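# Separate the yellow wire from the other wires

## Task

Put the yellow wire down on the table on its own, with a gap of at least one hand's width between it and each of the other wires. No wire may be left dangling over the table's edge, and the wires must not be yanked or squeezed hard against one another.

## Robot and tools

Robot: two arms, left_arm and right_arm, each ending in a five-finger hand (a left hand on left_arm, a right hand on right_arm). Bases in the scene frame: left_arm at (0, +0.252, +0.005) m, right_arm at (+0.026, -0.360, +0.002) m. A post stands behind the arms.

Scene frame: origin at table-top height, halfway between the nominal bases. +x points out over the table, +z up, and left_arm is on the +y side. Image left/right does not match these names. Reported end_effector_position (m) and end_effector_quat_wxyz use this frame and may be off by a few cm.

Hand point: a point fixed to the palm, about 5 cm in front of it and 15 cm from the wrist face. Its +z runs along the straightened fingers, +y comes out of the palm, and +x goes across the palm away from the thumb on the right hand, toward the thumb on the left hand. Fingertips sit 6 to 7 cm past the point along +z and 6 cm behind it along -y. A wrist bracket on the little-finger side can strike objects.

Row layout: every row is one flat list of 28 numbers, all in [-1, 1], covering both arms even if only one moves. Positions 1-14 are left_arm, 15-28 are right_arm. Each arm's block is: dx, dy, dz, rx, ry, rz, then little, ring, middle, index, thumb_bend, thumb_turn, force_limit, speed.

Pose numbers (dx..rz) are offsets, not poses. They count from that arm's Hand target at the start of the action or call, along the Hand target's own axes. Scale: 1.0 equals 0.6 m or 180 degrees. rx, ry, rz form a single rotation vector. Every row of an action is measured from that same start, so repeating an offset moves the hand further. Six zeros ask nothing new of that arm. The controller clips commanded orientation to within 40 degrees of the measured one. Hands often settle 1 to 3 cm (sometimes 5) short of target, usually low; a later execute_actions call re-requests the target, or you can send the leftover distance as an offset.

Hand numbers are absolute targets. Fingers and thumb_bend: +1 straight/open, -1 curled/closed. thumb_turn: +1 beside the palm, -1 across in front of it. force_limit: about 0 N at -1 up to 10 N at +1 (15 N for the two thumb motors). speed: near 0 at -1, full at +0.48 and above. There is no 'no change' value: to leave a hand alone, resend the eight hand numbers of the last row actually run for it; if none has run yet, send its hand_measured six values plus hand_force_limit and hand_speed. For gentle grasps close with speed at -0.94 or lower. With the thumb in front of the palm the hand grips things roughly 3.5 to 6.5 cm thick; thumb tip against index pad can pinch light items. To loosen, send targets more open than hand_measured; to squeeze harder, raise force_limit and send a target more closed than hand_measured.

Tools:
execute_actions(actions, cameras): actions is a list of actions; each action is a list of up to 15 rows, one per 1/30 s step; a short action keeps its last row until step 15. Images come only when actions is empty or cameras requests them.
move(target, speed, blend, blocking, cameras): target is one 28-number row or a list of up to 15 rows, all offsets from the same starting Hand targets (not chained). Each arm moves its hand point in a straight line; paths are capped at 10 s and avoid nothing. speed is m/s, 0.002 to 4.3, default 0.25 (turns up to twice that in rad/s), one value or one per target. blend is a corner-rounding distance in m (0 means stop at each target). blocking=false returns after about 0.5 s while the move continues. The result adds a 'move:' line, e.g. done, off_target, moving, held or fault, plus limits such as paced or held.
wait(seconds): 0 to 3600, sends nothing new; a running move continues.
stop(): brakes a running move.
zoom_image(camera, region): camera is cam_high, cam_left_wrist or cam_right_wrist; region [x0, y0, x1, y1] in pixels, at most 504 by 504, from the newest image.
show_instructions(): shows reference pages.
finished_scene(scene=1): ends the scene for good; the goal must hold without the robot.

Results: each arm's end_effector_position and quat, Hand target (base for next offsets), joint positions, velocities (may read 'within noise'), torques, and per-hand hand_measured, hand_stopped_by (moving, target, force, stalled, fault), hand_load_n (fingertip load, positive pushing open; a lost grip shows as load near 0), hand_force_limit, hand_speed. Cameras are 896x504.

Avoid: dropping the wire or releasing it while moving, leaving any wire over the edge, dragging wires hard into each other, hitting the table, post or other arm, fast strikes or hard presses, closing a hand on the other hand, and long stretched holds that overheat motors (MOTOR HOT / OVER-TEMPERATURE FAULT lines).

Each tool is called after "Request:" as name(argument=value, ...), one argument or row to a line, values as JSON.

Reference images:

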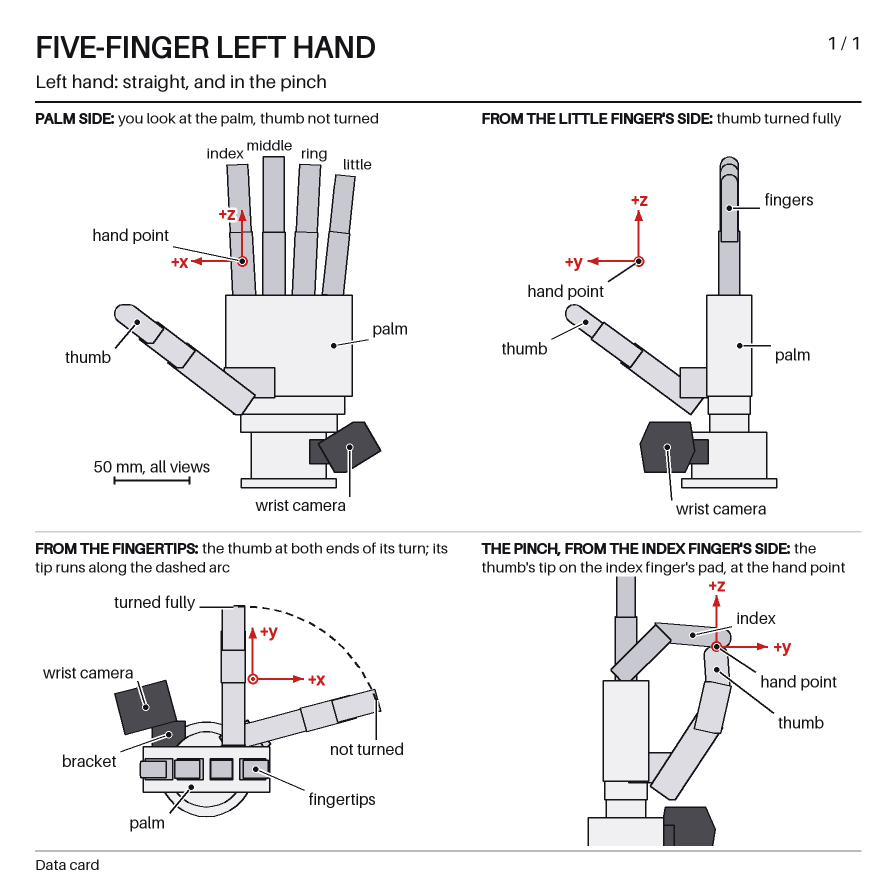

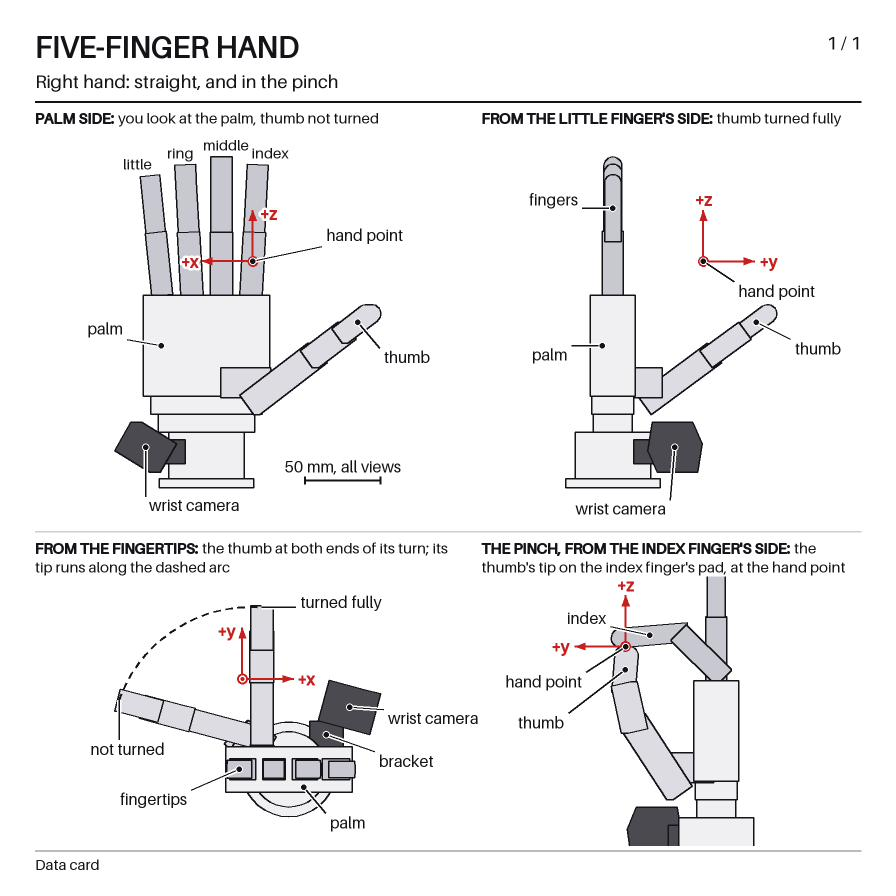

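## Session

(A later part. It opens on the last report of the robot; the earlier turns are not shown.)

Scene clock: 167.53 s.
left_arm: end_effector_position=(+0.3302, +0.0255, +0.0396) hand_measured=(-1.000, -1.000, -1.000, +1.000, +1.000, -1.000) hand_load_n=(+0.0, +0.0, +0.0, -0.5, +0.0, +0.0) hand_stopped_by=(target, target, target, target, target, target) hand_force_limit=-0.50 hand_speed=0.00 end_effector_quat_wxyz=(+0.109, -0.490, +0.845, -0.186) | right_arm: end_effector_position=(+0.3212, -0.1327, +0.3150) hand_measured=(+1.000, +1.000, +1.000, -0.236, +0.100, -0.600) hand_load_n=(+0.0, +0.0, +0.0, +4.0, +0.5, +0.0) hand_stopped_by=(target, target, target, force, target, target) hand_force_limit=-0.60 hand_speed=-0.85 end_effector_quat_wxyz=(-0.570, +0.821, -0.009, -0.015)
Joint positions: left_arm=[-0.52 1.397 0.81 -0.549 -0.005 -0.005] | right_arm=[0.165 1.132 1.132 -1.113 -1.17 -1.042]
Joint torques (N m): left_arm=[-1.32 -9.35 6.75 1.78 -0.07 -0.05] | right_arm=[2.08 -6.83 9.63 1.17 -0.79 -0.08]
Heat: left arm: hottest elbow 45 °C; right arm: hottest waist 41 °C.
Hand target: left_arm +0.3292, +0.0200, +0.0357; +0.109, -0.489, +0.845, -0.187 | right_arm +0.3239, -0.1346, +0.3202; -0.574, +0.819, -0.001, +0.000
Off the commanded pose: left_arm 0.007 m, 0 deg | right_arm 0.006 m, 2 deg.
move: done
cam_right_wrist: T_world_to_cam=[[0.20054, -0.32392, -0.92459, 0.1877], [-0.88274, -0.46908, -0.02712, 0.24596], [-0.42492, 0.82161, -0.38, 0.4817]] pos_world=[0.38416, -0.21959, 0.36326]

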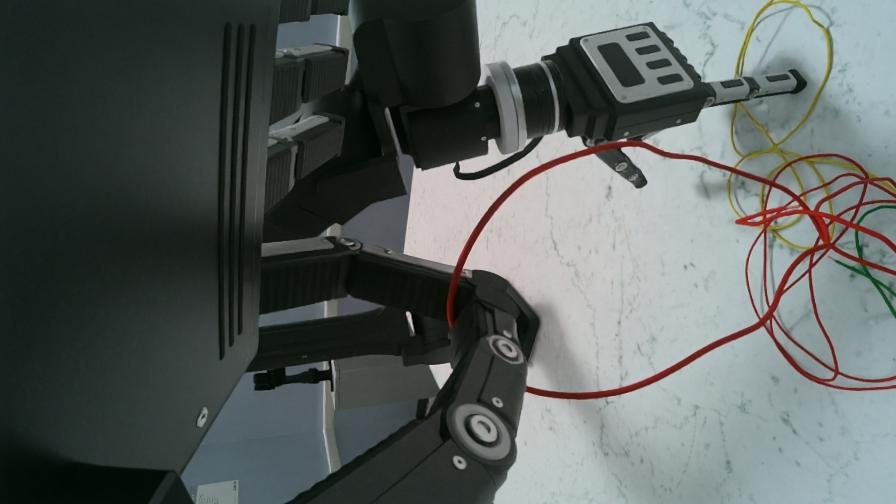

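Request:
move(
  target=[
    [-0.05,-0.0021,-0.0045,0,0,0,-1,-1,-1,1,1,-1,-0.5,0,0,0,0,0,0,0,1,1,1,-0.3,0.1,-0.6,-0.6,-0.85],
  ],
  cameras=["cam_right_wrist"],
  speed=0.03,
)

Request:
zoom_image(
  camera="cam_right_wrist",
  region=[646, 0, 896, 250],
)

Scene clock: 169.43 s.
left_arm: end_effector_position=(+0.3391, +0.0419, +0.0397) hand_measured=(-1.000, -1.000, -1.000, +1.000, +1.000, -1.000) hand_load_n=(+0.0, +0.0, +0.0, +0.0, +0.0, +0.0) hand_stopped_by=(target, target, target, target, target, target) hand_force_limit=-0.50 hand_speed=0.00 end_effector_quat_wxyz=(+0.107, -0.489, +0.845, -0.187) | right_arm: end_effector_position=(+0.3212, -0.1327, +0.3150) hand_measured=(+1.000, +1.000, +1.000, -0.236, +0.100, -0.600) hand_load_n=(+0.0, +0.0, +0.0, +4.5, +0.5, +0.0) hand_stopped_by=(target, target, target, force, target, target) hand_force_limit=-0.60 hand_speed=-0.85 end_effector_quat_wxyz=(-0.570, +0.821, -0.009, -0.015)
Joint positions: left_arm=[-0.467 1.397 0.81 -0.549 0.023 0.045] | right_arm=[0.165 1.132 1.132 -1.113 -1.17 -1.042]
Joint torques (N m): left_arm=[-0.5 -8.47 7.35 1.28 0.18 0.16] | right_arm=[1.85 -7 9.61 1.16 -0.77 -0.09]
Heat: left arm: hottest elbow 45 °C; right arm: hottest waist 41 °C.
Hand target: left_arm +0.3441, +0.0461, +0.0387; +0.109, -0.489, +0.845, -0.187 | right_arm +0.3239, -0.1346, +0.3202; -0.574, +0.819, -0.001, +0.000
Off the commanded pose: left_arm 0.007 m, 0 deg | right_arm 0.006 m, 2 deg.
move: done
cam_right_wrist: T_world_to_cam=[[0.20054, -0.32392, -0.92459, 0.1877], [-0.88274, -0.46908, -0.02712, 0.24596], [-0.42492, 0.82161, -0.38, 0.4817]] pos_world=[0.38416, -0.21959, 0.36326]

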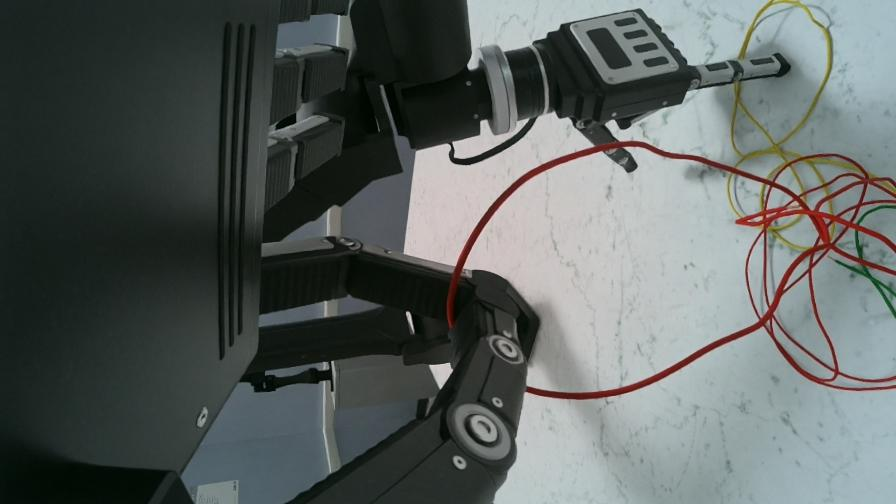

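Scaled by 2.016 from the camera's image (finer frame: 1280x720).

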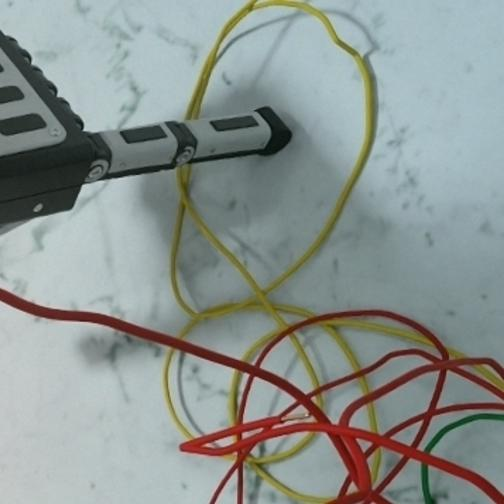

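Request:
move(
  target=[
    [-0.1,0,0,0,0,0,-1,-1,-1,1,1,-1,-0.5,0,0,0,0,0,0,0,1,1,1,-0.3,0.1,-0.6,-0.6,-0.85],
  ],
  cameras=["cam_right_wrist","cam_high"],
  speed=0.04,
)

Request:
zoom_image(
  camera="cam_right_wrist",
  region=[646, 0, 896, 250],
)

Scene clock: 171.90 s.
left_arm: end_effector_position=(+0.3600, +0.0895, +0.0377) hand_measured=(-1.000, -1.000, -1.000, +1.000, +1.000, -1.000) hand_load_n=(+0.0, +0.0, +0.0, +0.0, -0.5, +0.0) hand_stopped_by=(target, target, target, target, target, target) hand_force_limit=-0.50 hand_speed=0.00 end_effector_quat_wxyz=(+0.101, -0.485, +0.847, -0.192) | right_arm: end_effector_position=(+0.3212, -0.1327, +0.3150) hand_measured=(+1.000, +1.000, +1.000, -0.236, +0.100, -0.600) hand_load_n=(+0.0, +0.0, +0.0, +4.0, +1.0, +0.0) hand_stopped_by=(target, target, target, force, target, target) hand_force_limit=-0.60 hand_speed=-0.85 end_effector_quat_wxyz=(-0.570, +0.821, -0.009, -0.015)
Joint positions: left_arm=[-0.32 1.404 0.81 -0.549 0.101 0.183] | right_arm=[0.165 1.132 1.132 -1.113 -1.17 -1.042]
Joint torques (N m): left_arm=[0.91 -7.82 8.98 0.69 -0.27 0.3] | right_arm=[1.85 -7 9.61 1.17 -0.77 -0.08]
Heat: left arm: hottest elbow 45 °C; right arm: hottest waist 41 °C.
Hand target: left_arm +0.3740, +0.0982, +0.0388; +0.109, -0.489, +0.845, -0.187 | right_arm +0.3239, -0.1346, +0.3202; -0.574, +0.819, -0.001, +0.000
Off the commanded pose: left_arm 0.016 m, 1 deg | right_arm 0.006 m, 2 deg.
move: off_target (left_arm)
cam_right_wrist: T_world_to_cam=[[0.20054, -0.32392, -0.92459, 0.1877], [-0.88274, -0.46908, -0.02712, 0.24596], [-0.42492, 0.82161, -0.38, 0.4817]] pos_world=[0.38416, -0.21959, 0.36326]
Images, in order (width x height): cam_high 896x504, cam_right_wrist 896x504.

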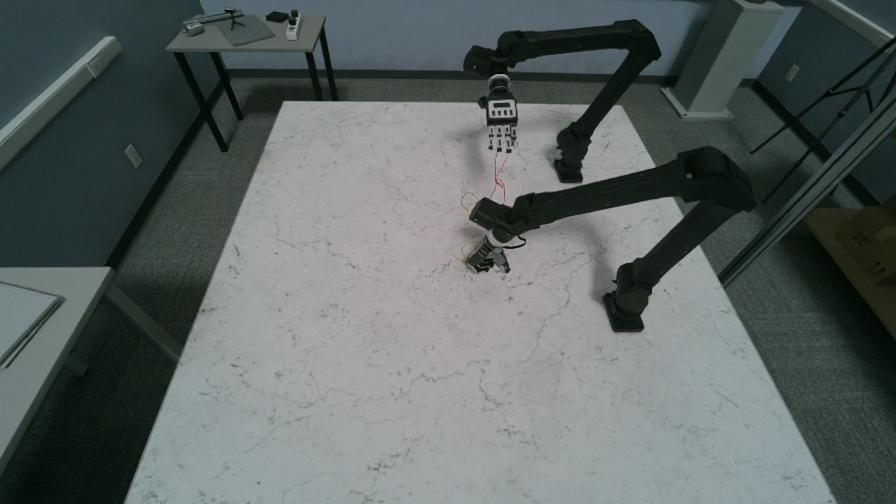

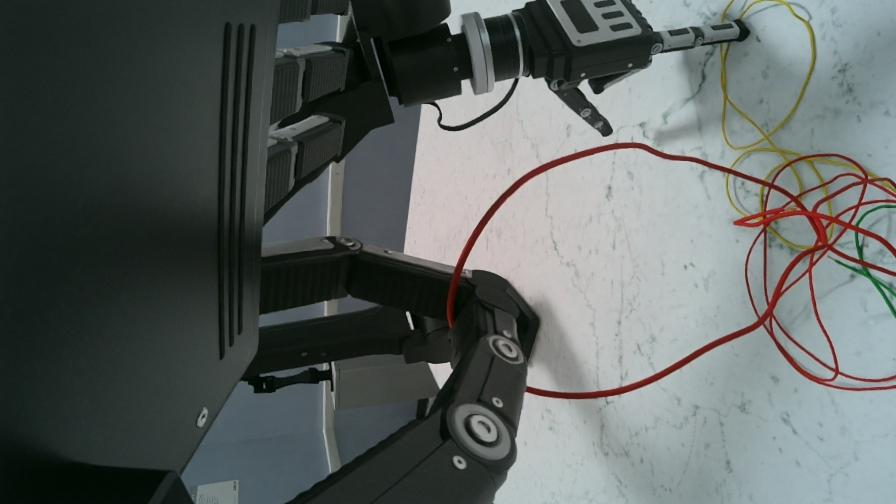

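Scaled by 2.016 from the camera's image (finer frame: 1280x720).

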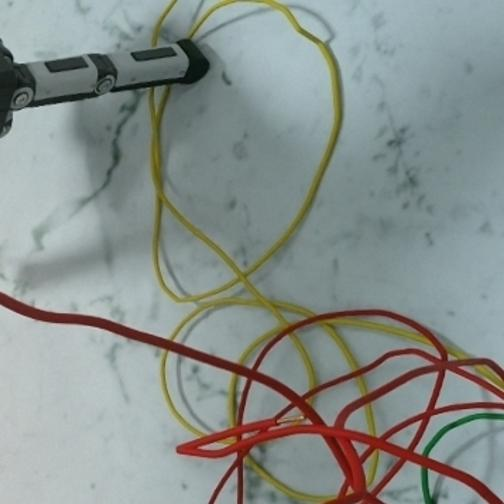

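Request:
move(
  target=[
    [-0.12,0,0,0,0,0,-1,-1,-1,1,1,-1,-0.5,0,0,0,0,0,0,0,1,1,1,-0.3,0.1,-0.6,-0.6,-0.85],
  ],
  cameras=["cam_right_wrist","cam_high","cam_left_wrist"],
  speed=0.04,
)

Request:
zoom_image(
  camera="cam_right_wrist",
  region=[646, 0, 896, 250],
)

Request:
zoom_image(
  camera="cam_high",
  region=[430, 150, 570, 300],
)

Scene clock: 174.53 s.
left_arm: end_effector_position=(+0.3965, +0.1485, +0.0379) hand_measured=(-1.000, -1.000, -1.000, +1.000, +1.000, -1.000) hand_load_n=(+0.0, +0.0, +0.0, +0.5, +0.0, +0.0) hand_stopped_by=(target, target, target, target, target, target) hand_force_limit=-0.50 hand_speed=0.00 end_effector_quat_wxyz=(+0.102, -0.484, +0.847, -0.194) | right_arm: end_effector_position=(+0.3212, -0.1327, +0.3150) hand_measured=(+1.000, +1.000, +1.000, -0.236, +0.100, -0.600) hand_load_n=(+0.0, -0.5, -0.5, +4.5, +0.5, +0.0) hand_stopped_by=(target, target, target, force, target, target) hand_force_limit=-0.60 hand_speed=-0.85 end_effector_quat_wxyz=(-0.570, +0.821, -0.009, -0.015)
Joint positions: left_arm=[-0.146 1.46 0.869 -0.573 0.174 0.345] | right_arm=[0.165 1.132 1.132 -1.113 -1.17 -1.042]
Joint torques (N m): left_arm=[1.2 -8.53 9.05 0.58 -0.28 0.15] | right_arm=[1.96 -6.59 9.73 1.18 -0.76 -0.07]
Heat: left arm: hottest elbow 45 °C; right arm: hottest waist 41 °C.
Hand target: left_arm +0.4098, +0.1606, +0.0389; +0.109, -0.489, +0.845, -0.187 | right_arm +0.3239, -0.1346, +0.3202; -0.574, +0.819, -0.001, +0.000
Off the commanded pose: left_arm 0.018 m, 1 deg | right_arm 0.006 m, 2 deg.
move: off_target (left_arm)
cam_left_wrist: T_world_to_cam=[[0.61473, -0.66674, 0.42138, -0.16202], [-0.77638, -0.41733, 0.47229, 0.33509], [-0.13904, -0.61749, -0.77419, 0.28957]] pos_world=[0.40002, 0.21063, 0.13419]
cam_right_wrist: T_world_to_cam=[[0.20054, -0.32392, -0.92459, 0.1877], [-0.88274, -0.46908, -0.02712, 0.24596], [-0.42492, 0.82161, -0.38, 0.4817]] pos_world=[0.38416, -0.21959, 0.36326]

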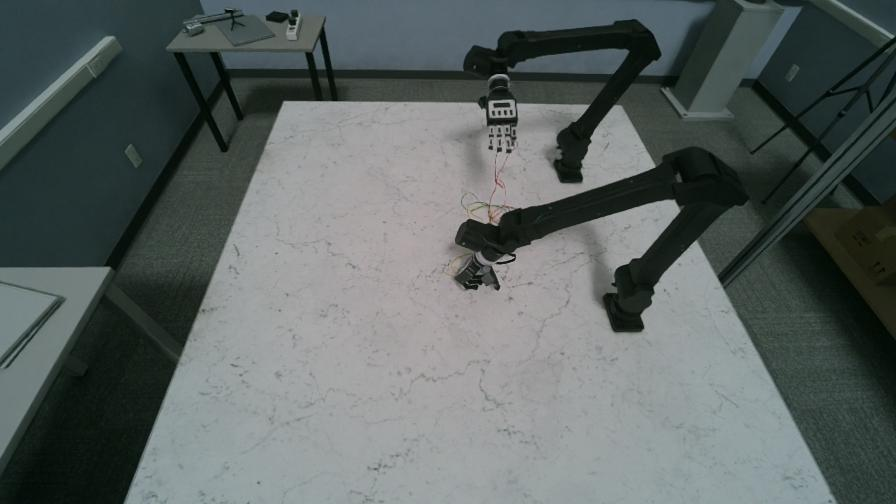

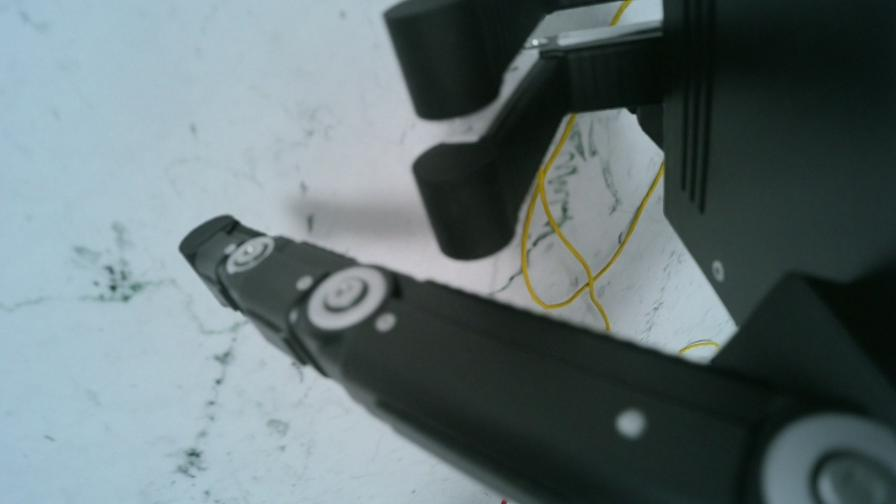

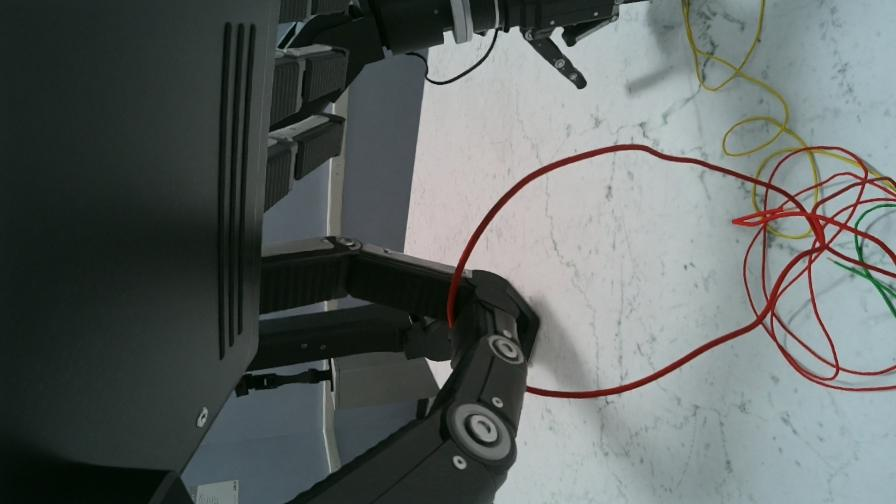

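Scaled by 2.016 from the camera's image (finer frame: 1280x720).

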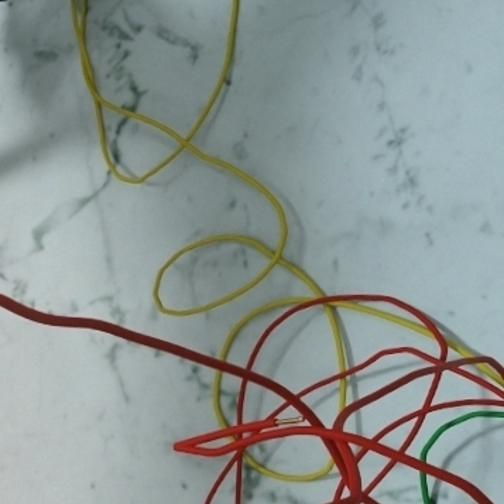

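Scaled by 3.360 from the camera's image (finer frame: 1280x720).

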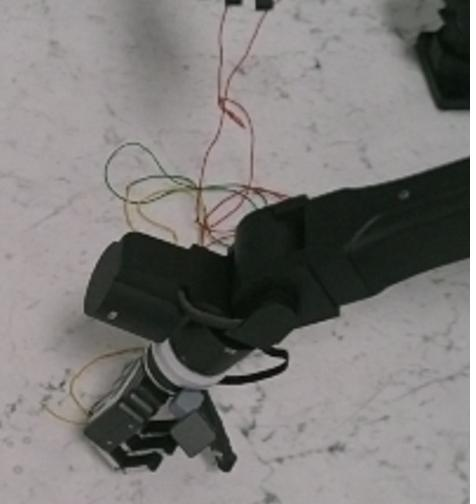

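Request:
move(
  target=[
    [-0.14,0,0,0,0,0,-1,-1,-1,1,1,-1,-0.5,0,0,0,0,0,0,0,1,1,1,-0.3,0.1,-0.6,-0.6,-0.85],
  ],
  cameras=["cam_right_wrist","cam_high","cam_left_wrist"],
  speed=0.04,
)

Request:
zoom_image(
  camera="cam_right_wrist",
  region=[646, 0, 896, 250],
)

Request:
zoom_image(
  camera="cam_high",
  region=[430, 150, 570, 300],
)

Scene clock: 177.60 s.
left_arm: end_effector_position=(+0.4391, +0.2179, +0.0385) hand_measured=(-1.000, -1.000, -1.000, +1.000, +1.000, -1.000) hand_load_n=(-0.5, +0.0, +0.0, +0.5, +0.0, +0.0) hand_stopped_by=(target, target, target, target, target, target) hand_force_limit=-0.50 hand_speed=0.00 end_effector_quat_wxyz=(+0.101, -0.484, +0.847, -0.194) | right_arm: end_effector_position=(+0.3212, -0.1327, +0.3150) hand_measured=(+1.000, +1.000, +1.000, -0.236, +0.100, -0.600) hand_load_n=(+0.0, +0.0, +0.0, +4.5, +0.5, +0.0) hand_stopped_by=(target, target, target, force, target, target) hand_force_limit=-0.60 hand_speed=-0.85 end_effector_quat_wxyz=(-0.570, +0.821, -0.009, -0.015)
Joint positions: left_arm=[0.029 1.556 0.984 -0.627 0.242 0.51] | right_arm=[0.165 1.132 1.132 -1.113 -1.17 -1.042]
Joint torques (N m): left_arm=[0.62 -10.23 9.33 0.7 -0.26 0.3] | right_arm=[1.79 -6.77 9.76 1.13 -0.79 -0.11]
Heat: left arm: hottest elbow 45 °C; right arm: hottest waist 41 °C.
Hand target: left_arm +0.4515, +0.2335, +0.0389; +0.109, -0.489, +0.845, -0.187 | right_arm +0.3239, -0.1346, +0.3202; -0.574, +0.819, -0.001, +0.000
Off the commanded pose: left_arm 0.020 m, 1 deg | right_arm 0.006 m, 2 deg.
move: off_target (left_arm)
cam_left_wrist: T_world_to_cam=[[0.61494, -0.66659, 0.42131, -0.14231], [-0.776, -0.41652, 0.47364, 0.39638], [-0.14024, -0.6182, -0.77341, 0.33951]] pos_world=[0.44272, 0.28013, 0.13479]
cam_right_wrist: T_world_to_cam=[[0.20054, -0.32392, -0.92459, 0.1877], [-0.88274, -0.46908, -0.02712, 0.24596], [-0.42492, 0.82161, -0.38, 0.4817]] pos_world=[0.38416, -0.21959, 0.36326]

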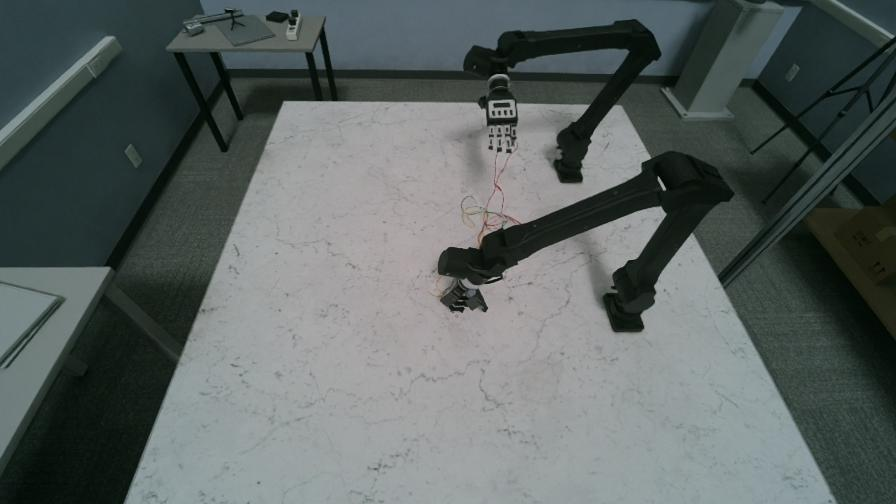

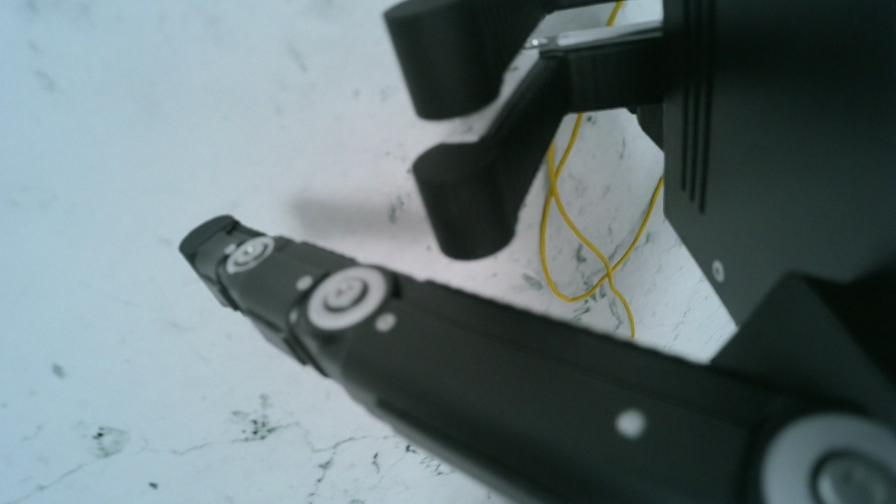

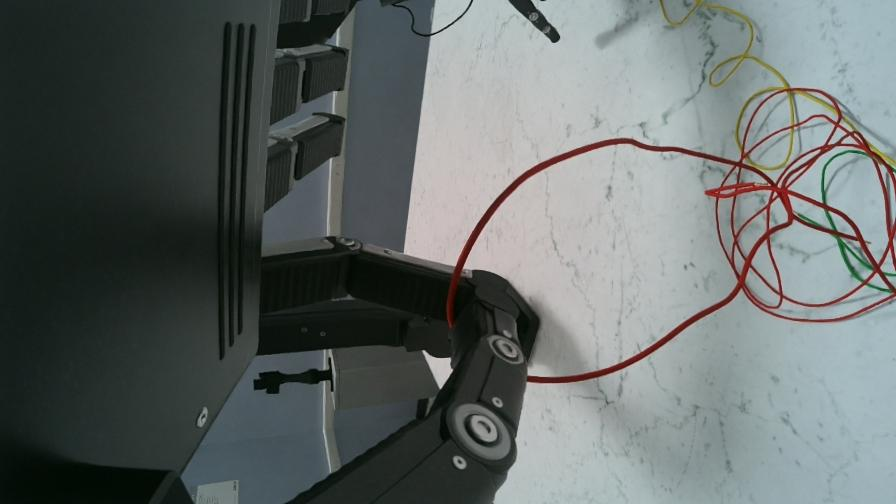

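Scaled by 2.016 from the camera's image (finer frame: 1280x720).

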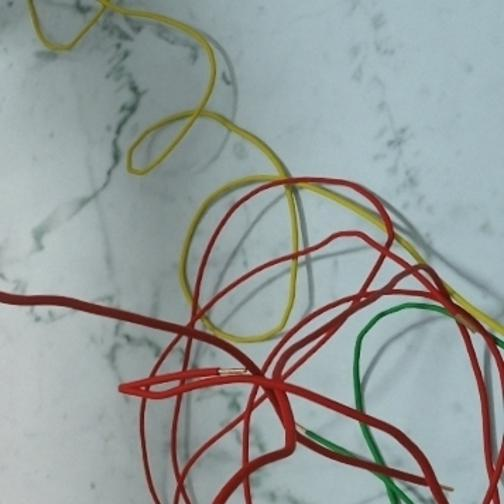

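Scaled by 3.360 from the camera's image (finer frame: 1280x720).

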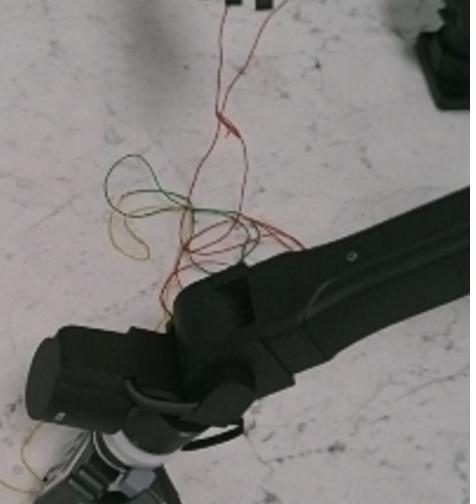

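Request:
move(
  target=[
    [0,0,0,0,0,0,-1,-1,-1,1,1,-1,-0.5,0,0,-0.0483,-0.1595,0,0,0,1,1,1,-0.3,0.1,-0.6,-0.6,-0.85],
  ],
  cameras=["cam_right_wrist","cam_high"],
  speed=0.04,
)

Request:
zoom_image(
  camera="cam_right_wrist",
  region=[646, 0, 896, 250],
)

Request:
zoom_image(
  camera="cam_high",
  region=[430, 100, 570, 300],
)

Scene clock: 181.10 s.
left_arm: end_effector_position=(+0.4391, +0.2180, +0.0385) hand_measured=(-1.000, -1.000, -1.000, +1.000, +1.000, -1.000) hand_load_n=(+0.0, +0.0, +0.0, +0.5, +0.0, +0.0) hand_stopped_by=(target, target, target, target, target, target) hand_force_limit=-0.50 hand_speed=0.00 end_effector_quat_wxyz=(+0.101, -0.484, +0.848, -0.194) | right_arm: end_effector_position=(+0.3206, -0.2109, +0.3631) hand_measured=(+1.000, +1.000, +1.000, -0.236, +0.100, -0.600) hand_load_n=(+0.0, +0.0, +0.0, +4.5, +0.5, -0.5) hand_stopped_by=(target, target, target, force, target, target) hand_force_limit=-0.60 hand_speed=-0.85 end_effector_quat_wxyz=(-0.569, +0.822, -0.030, +0.011)
Joint positions: left_arm=[0.029 1.556 0.984 -0.627 0.242 0.511] | right_arm=[-0.075 1.169 1.309 -1.669 -1.21 -1.509]
Joint torques (N m): left_arm=[0.91 -9.58 9.39 0.73 -0.24 0.22] | right_arm=[1.49 -6.71 12.53 -0.05 -0.63 0.01]
Heat: left arm: hottest elbow 44 °C; right arm: hottest waist 41 °C.
Hand target: left_arm +0.4515, +0.2335, +0.0389; +0.109, -0.489, +0.845, -0.187 | right_arm +0.3238, -0.2145, +0.3802; -0.574, +0.819, +0.000, +0.000
Off the commanded pose: left_arm 0.020 m, 1 deg | right_arm 0.018 m, 4 deg.
joint sent to its limit (right arm) — joint 4 (wrist pitch), lower limit. The joint targets are off in orientation, not in position.
move: off_target (right_arm)
cam_right_wrist: T_world_to_cam=[[0.19722, -0.33967, -0.91963, 0.20291], [-0.90994, -0.41252, -0.04278, 0.23633], [-0.36484, 0.84525, -0.39044, 0.55346]] pos_world=[0.37695, -0.3014, 0.4128]
Images, in order (width x height): cam_high 896x504, cam_right_wrist 896x504.

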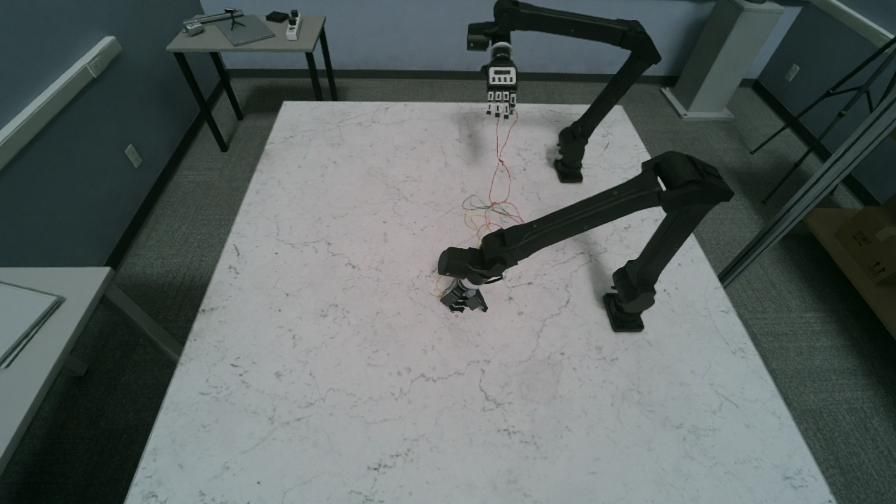

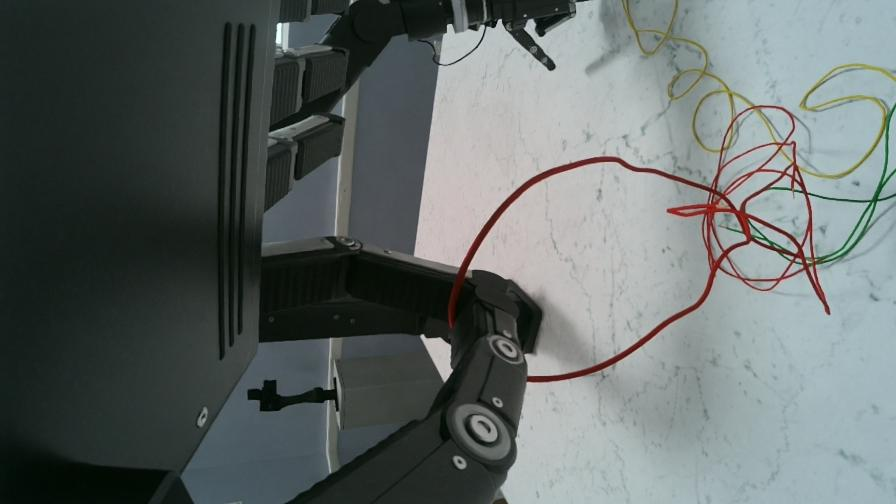

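Scaled by 2.016 from the camera's image (finer frame: 1280x720).

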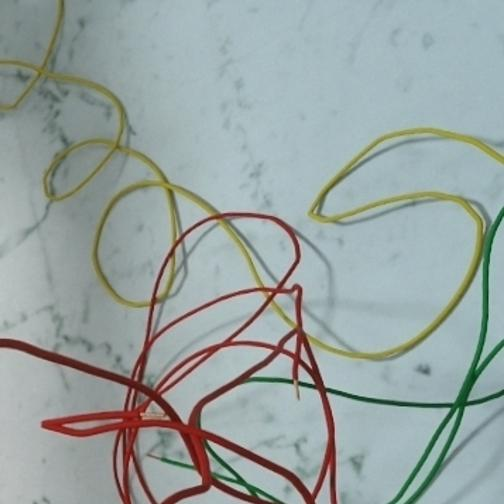

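Scaled by 2.520 from the camera's image (finer frame: 1280x720).

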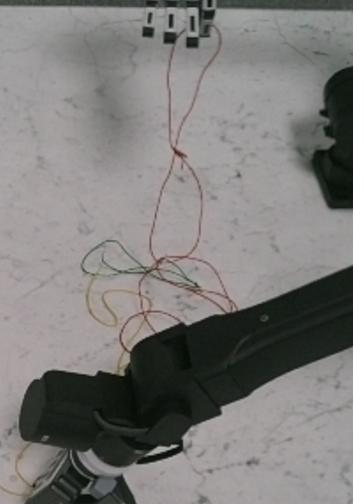

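Request:
move(
  target=[
    [-0.14,0,0,0,0,0,-1,-1,-1,1,1,-1,-0.5,0,0,-0.04,-0.014,0,0,0,1,1,1,-0.3,0.1,-0.6,-0.6,-0.85],
  ],
  cameras=["cam_right_wrist","cam_high"],
  speed=0.04,
)

Request:
zoom_image(
  camera="cam_right_wrist",
  region=[646, 0, 896, 250],
)

Request:
zoom_image(
  camera="cam_high",
  region=[430, 100, 570, 300],
)

Scene clock: 184.10 s.
left_arm: end_effector_position=(+0.4824, +0.2877, +0.0394) hand_measured=(-1.000, -1.000, -1.000, +1.000, +1.000, -1.000) hand_load_n=(+0.5, +0.5, +0.0, +0.5, +0.0, +0.0) hand_stopped_by=(target, target, target, target, target, target) hand_force_limit=-0.50 hand_speed=0.00 end_effector_quat_wxyz=(+0.100, -0.484, +0.847, -0.194) | right_arm: end_effector_position=(+0.3229, -0.2107, +0.3866) hand_measured=(+1.000, +1.000, +1.000, -0.236, +0.100, -0.600) hand_load_n=(+0.0, +0.0, +0.0, +4.5, +0.5, +0.0) hand_stopped_by=(target, target, target, force, target, target) hand_force_limit=-0.60 hand_speed=-0.85 end_effector_quat_wxyz=(-0.569, +0.822, -0.033, +0.023)
Joint positions: left_arm=[0.172 1.676 1.141 -0.701 0.293 0.649] | right_arm=[-0.076 1.16 1.365 -1.669 -1.209 -1.457]
Joint torques (N m): left_arm=[1.08 -11.46 9.72 0.64 -0.25 0.23] | right_arm=[1.73 -7.06 12.68 0.03 -0.66 0.11]
Heat: left arm: hottest elbow 44 °C; right arm: hottest waist 41 °C.
Hand target: left_arm +0.4933, +0.3063, +0.0389; +0.109, -0.489, +0.845, -0.187 | right_arm +0.3238, -0.2142, +0.4055; -0.574, +0.819, -0.001, +0.000
Off the commanded pose: left_arm 0.022 m, 1 deg | right_arm 0.019 m, 5 deg.
joint sent to its limit (right arm) — joint 4 (wrist pitch), lower limit. The joint targets are off in orientation, not in position.
move: off_target (left_arm, right_arm)
cam_right_wrist: T_world_to_cam=[[0.20571, -0.34417, -0.9161, 0.21916], [-0.9167, -0.39545, -0.05728, 0.2509], [-0.34255, 0.85157, -0.39684, 0.55989]] pos_world=[0.37671, -0.30214, 0.43733]
Images, in order (width x height): cam_high 896x504, cam_right_wrist 896x504.

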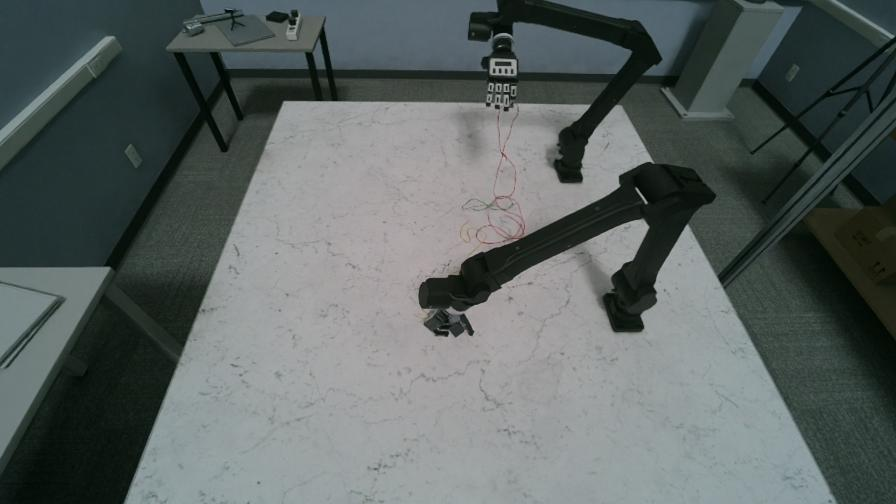

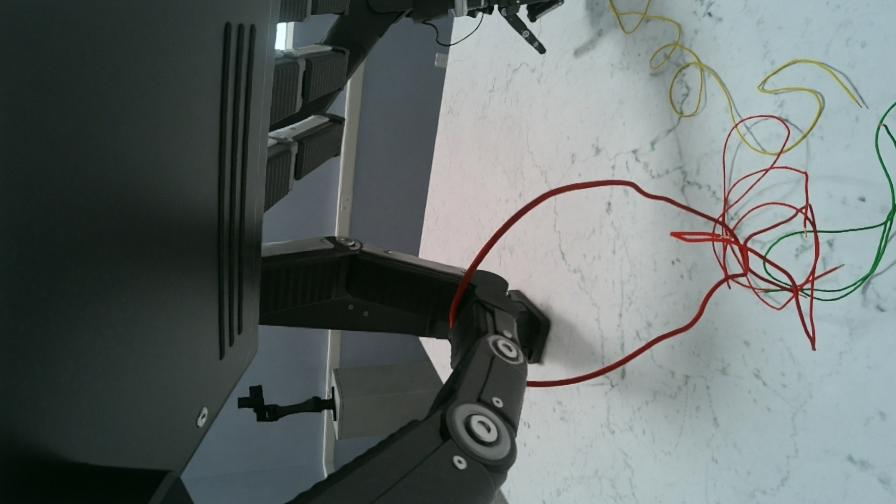

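Scaled by 2.016 from the camera's image (finer frame: 1280x720).

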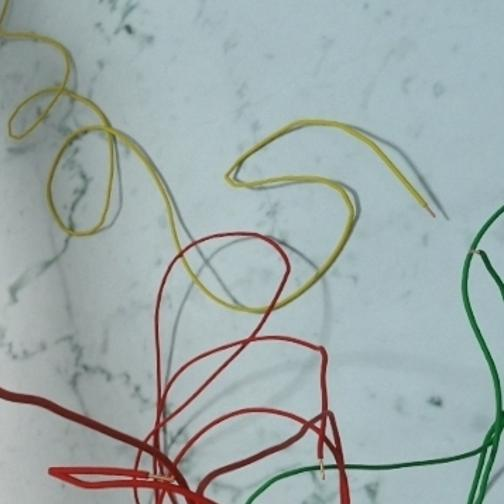

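Scaled by 2.520 from the camera's image (finer frame: 1280x720).

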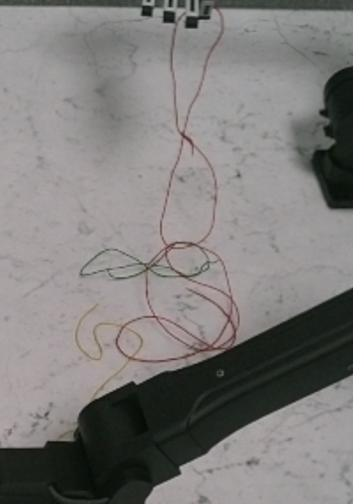

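Request:
move(
  target=[
    [-0.167,0,0,0,0,0,-1,-1,-1,1,1,-1,-0.5,0,0,0,0,0,0,0,1,1,1,-0.3,0.1,-0.6,-0.6,-0.85],
  ],
  cameras=["cam_right_wrist","cam_high"],
  speed=0.04,
)

Request:
zoom_image(
  camera="cam_right_wrist",
  region=[596, 0, 896, 300],
)

Request:
zoom_image(
  camera="cam_high",
  region=[400, 100, 570, 350],
)

Scene clock: 187.47 s.
left_arm: end_effector_position=(+0.5348, +0.3718, +0.0410) hand_measured=(-1.000, -1.000, -1.000, +1.000, +1.000, -1.000) hand_load_n=(+0.0, +0.0, +0.0, +0.0, -0.5, +0.0) hand_stopped_by=(target, target, target, target, target, target) hand_force_limit=-0.50 hand_speed=0.00 end_effector_quat_wxyz=(+0.100, -0.484, +0.847, -0.194) | right_arm: end_effector_position=(+0.3228, -0.2106, +0.3866) hand_measured=(+1.000, +1.000, +1.000, -0.236, +0.100, -0.600) hand_load_n=(+0.0, +0.0, +0.0, +4.5, +0.5, +0.0) hand_stopped_by=(target, target, target, force, target, target) hand_force_limit=-0.60 hand_speed=-0.85 end_effector_quat_wxyz=(-0.569, +0.822, -0.033, +0.023)
Joint positions: left_arm=[0.307 1.843 1.384 -0.818 0.334 0.783] | right_arm=[-0.076 1.16 1.365 -1.669 -1.209 -1.457]
Joint torques (N m): left_arm=[0.97 -13.8 9.89 0.81 -0.18 0.28] | right_arm=[1.85 -6.71 12.71 -0.1 -0.67 0.13]
Heat: left arm: hottest elbow 44 °C; right arm: hottest waist 41 °C.
Hand target: left_arm +0.5432, +0.3933, +0.0391; +0.109, -0.489, +0.845, -0.187 | right_arm +0.3238, -0.2142, +0.4055; -0.574, +0.819, -0.001, +0.000
Off the commanded pose: left_arm 0.023 m, 1 deg | right_arm 0.019 m, 5 deg.
joint sent to its limit (right arm) — joint 4 (wrist pitch), lower limit. The joint targets are off in orientation, not in position.
move: off_target (left_arm)
cam_right_wrist: T_world_to_cam=[[0.20533, -0.3442, -0.91617, 0.21923], [-0.91679, -0.39528, -0.05696, 0.25084], [-0.34254, 0.85163, -0.39673, 0.55981]] pos_world=[0.37671, -0.30214, 0.43723]
Images, in order (width x height): cam_high 896x504, cam_right_wrist 896x504.

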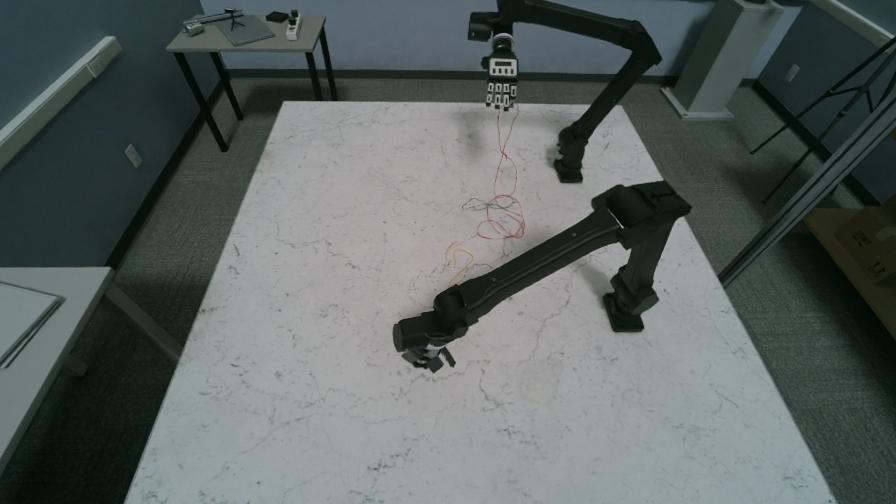

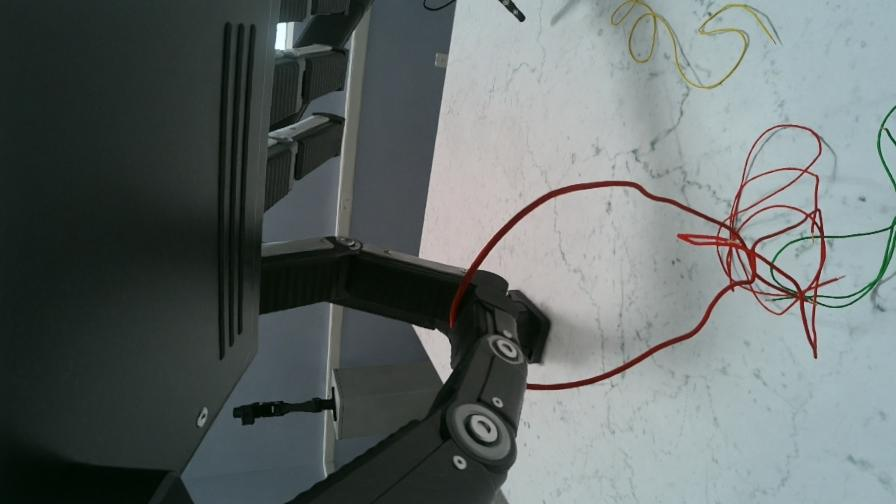

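Scaled by 1.680 from the camera's image (finer frame: 1280x720).

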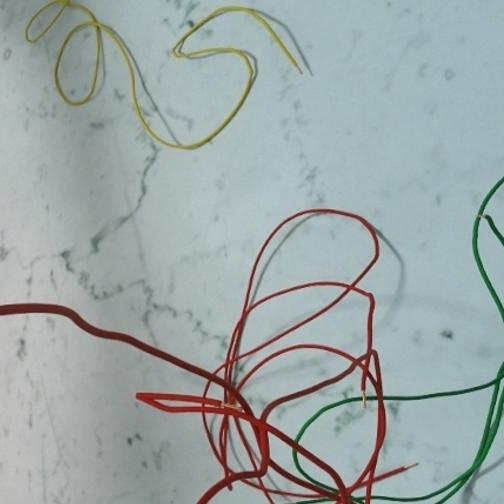

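Scaled by 2.016 from the camera's image (finer frame: 1280x720).

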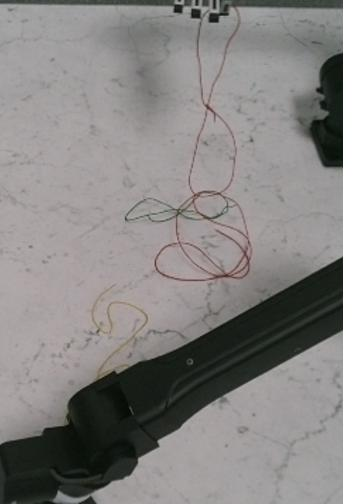

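Request:
move(
  target=[
    [-0.1445,0.0753,-0.0349,0,0,0,-1,-1,-1,1,1,-1,-0.5,0,0,0,0,0,0,0,1,1,1,-0.3,0.1,-0.6,-0.6,-0.85],
  ],
  cameras=["cam_right_wrist","cam_high"],
  speed=0.05,
)

Request:
zoom_image(
  camera="cam_high",
  region=[360, 150, 560, 400],
)

Scene clock: 191.20 s.
left_arm: end_effector_position=(+0.5398, +0.4714, +0.0417) hand_measured=(-1.000, -1.000, -1.000, +1.000, +1.000, -1.000) hand_load_n=(+0.0, +0.0, +0.0, +0.0, +0.0, +0.0) hand_stopped_by=(target, target, target, target, target, target) hand_force_limit=-0.50 hand_speed=0.00 end_effector_quat_wxyz=(+0.103, -0.485, +0.846, -0.195) | right_arm: end_effector_position=(+0.3228, -0.2106, +0.3866) hand_measured=(+1.000, +1.000, +1.000, -0.236, +0.100, -0.600) hand_load_n=(+0.0, +0.0, +0.0, +4.5, +0.5, +0.0) hand_stopped_by=(target, target, target, force, target, target) hand_force_limit=-0.60 hand_speed=-0.85 end_effector_quat_wxyz=(-0.569, +0.822, -0.033, +0.023)
Joint positions: left_arm=[0.466 1.946 1.547 -0.93 0.376 0.943] | right_arm=[-0.076 1.16 1.365 -1.669 -1.209 -1.457]
Joint torques (N m): left_arm=[1.26 -15.79 10.06 0.69 -0.15 0.26] | right_arm=[1.9 -6.53 12.66 -0.01 -0.65 0.13]
Heat: left arm: hottest elbow 44 °C; right arm: hottest waist 41 °C.
Hand target: left_arm +0.5432, +0.4933, +0.0390; +0.109, -0.489, +0.845, -0.187 | right_arm +0.3238, -0.2142, +0.4055; -0.574, +0.819, -0.001, +0.000
Off the commanded pose: left_arm 0.022 m, 1 deg | right_arm 0.019 m, 5 deg.
joint sent to its limit (right arm) — joint 4 (wrist pitch), lower limit. The joint targets are off in orientation, not in position.
move: off_target (left_arm)
cam_right_wrist: T_world_to_cam=[[0.20533, -0.3442, -0.91617, 0.21923], [-0.91679, -0.39528, -0.05696, 0.25084], [-0.34254, 0.85163, -0.39673, 0.55981]] pos_world=[0.37671, -0.30214, 0.43723]
Images, in order (width x height): cam_high 896x504, cam_right_wrist 896x504.

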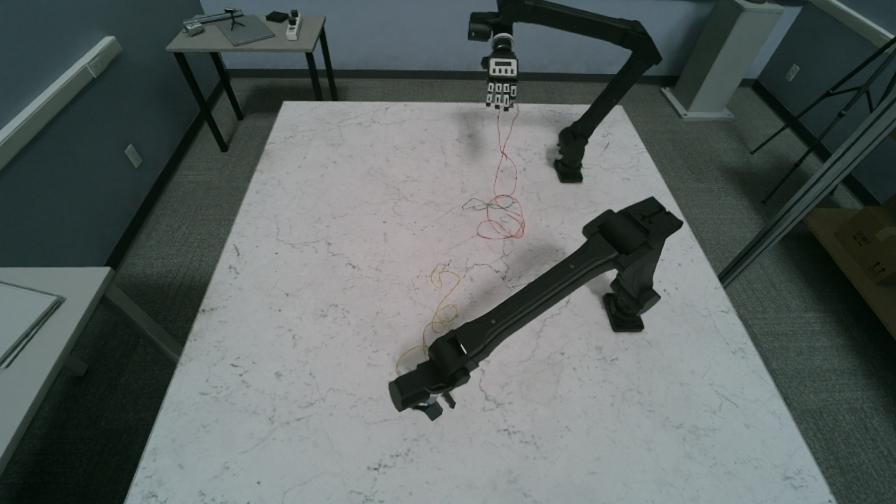

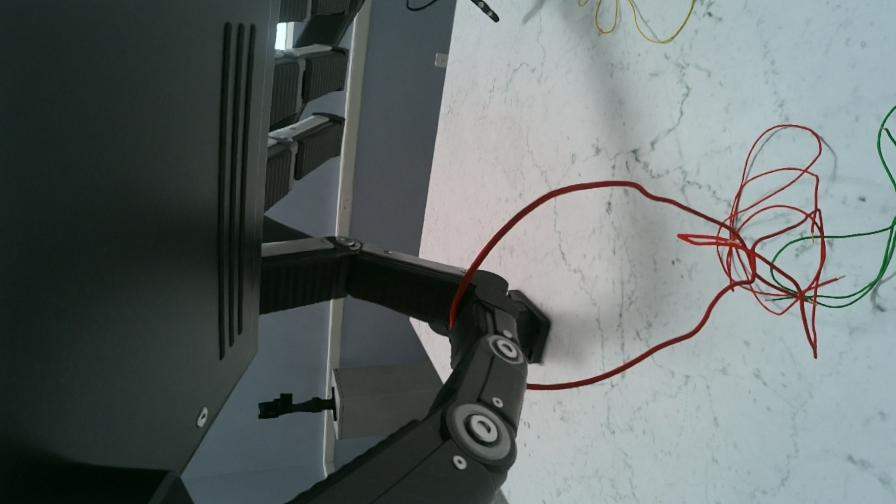

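Scaled by 2.016 from the camera's image (finer frame: 1280x720).

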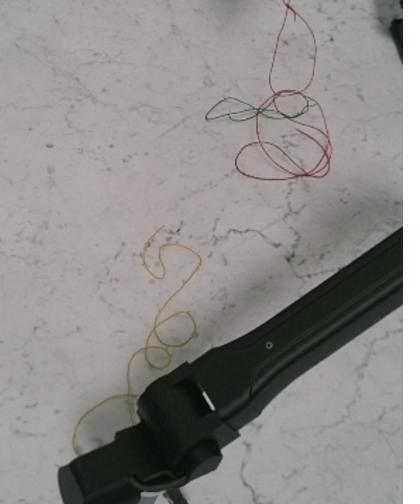

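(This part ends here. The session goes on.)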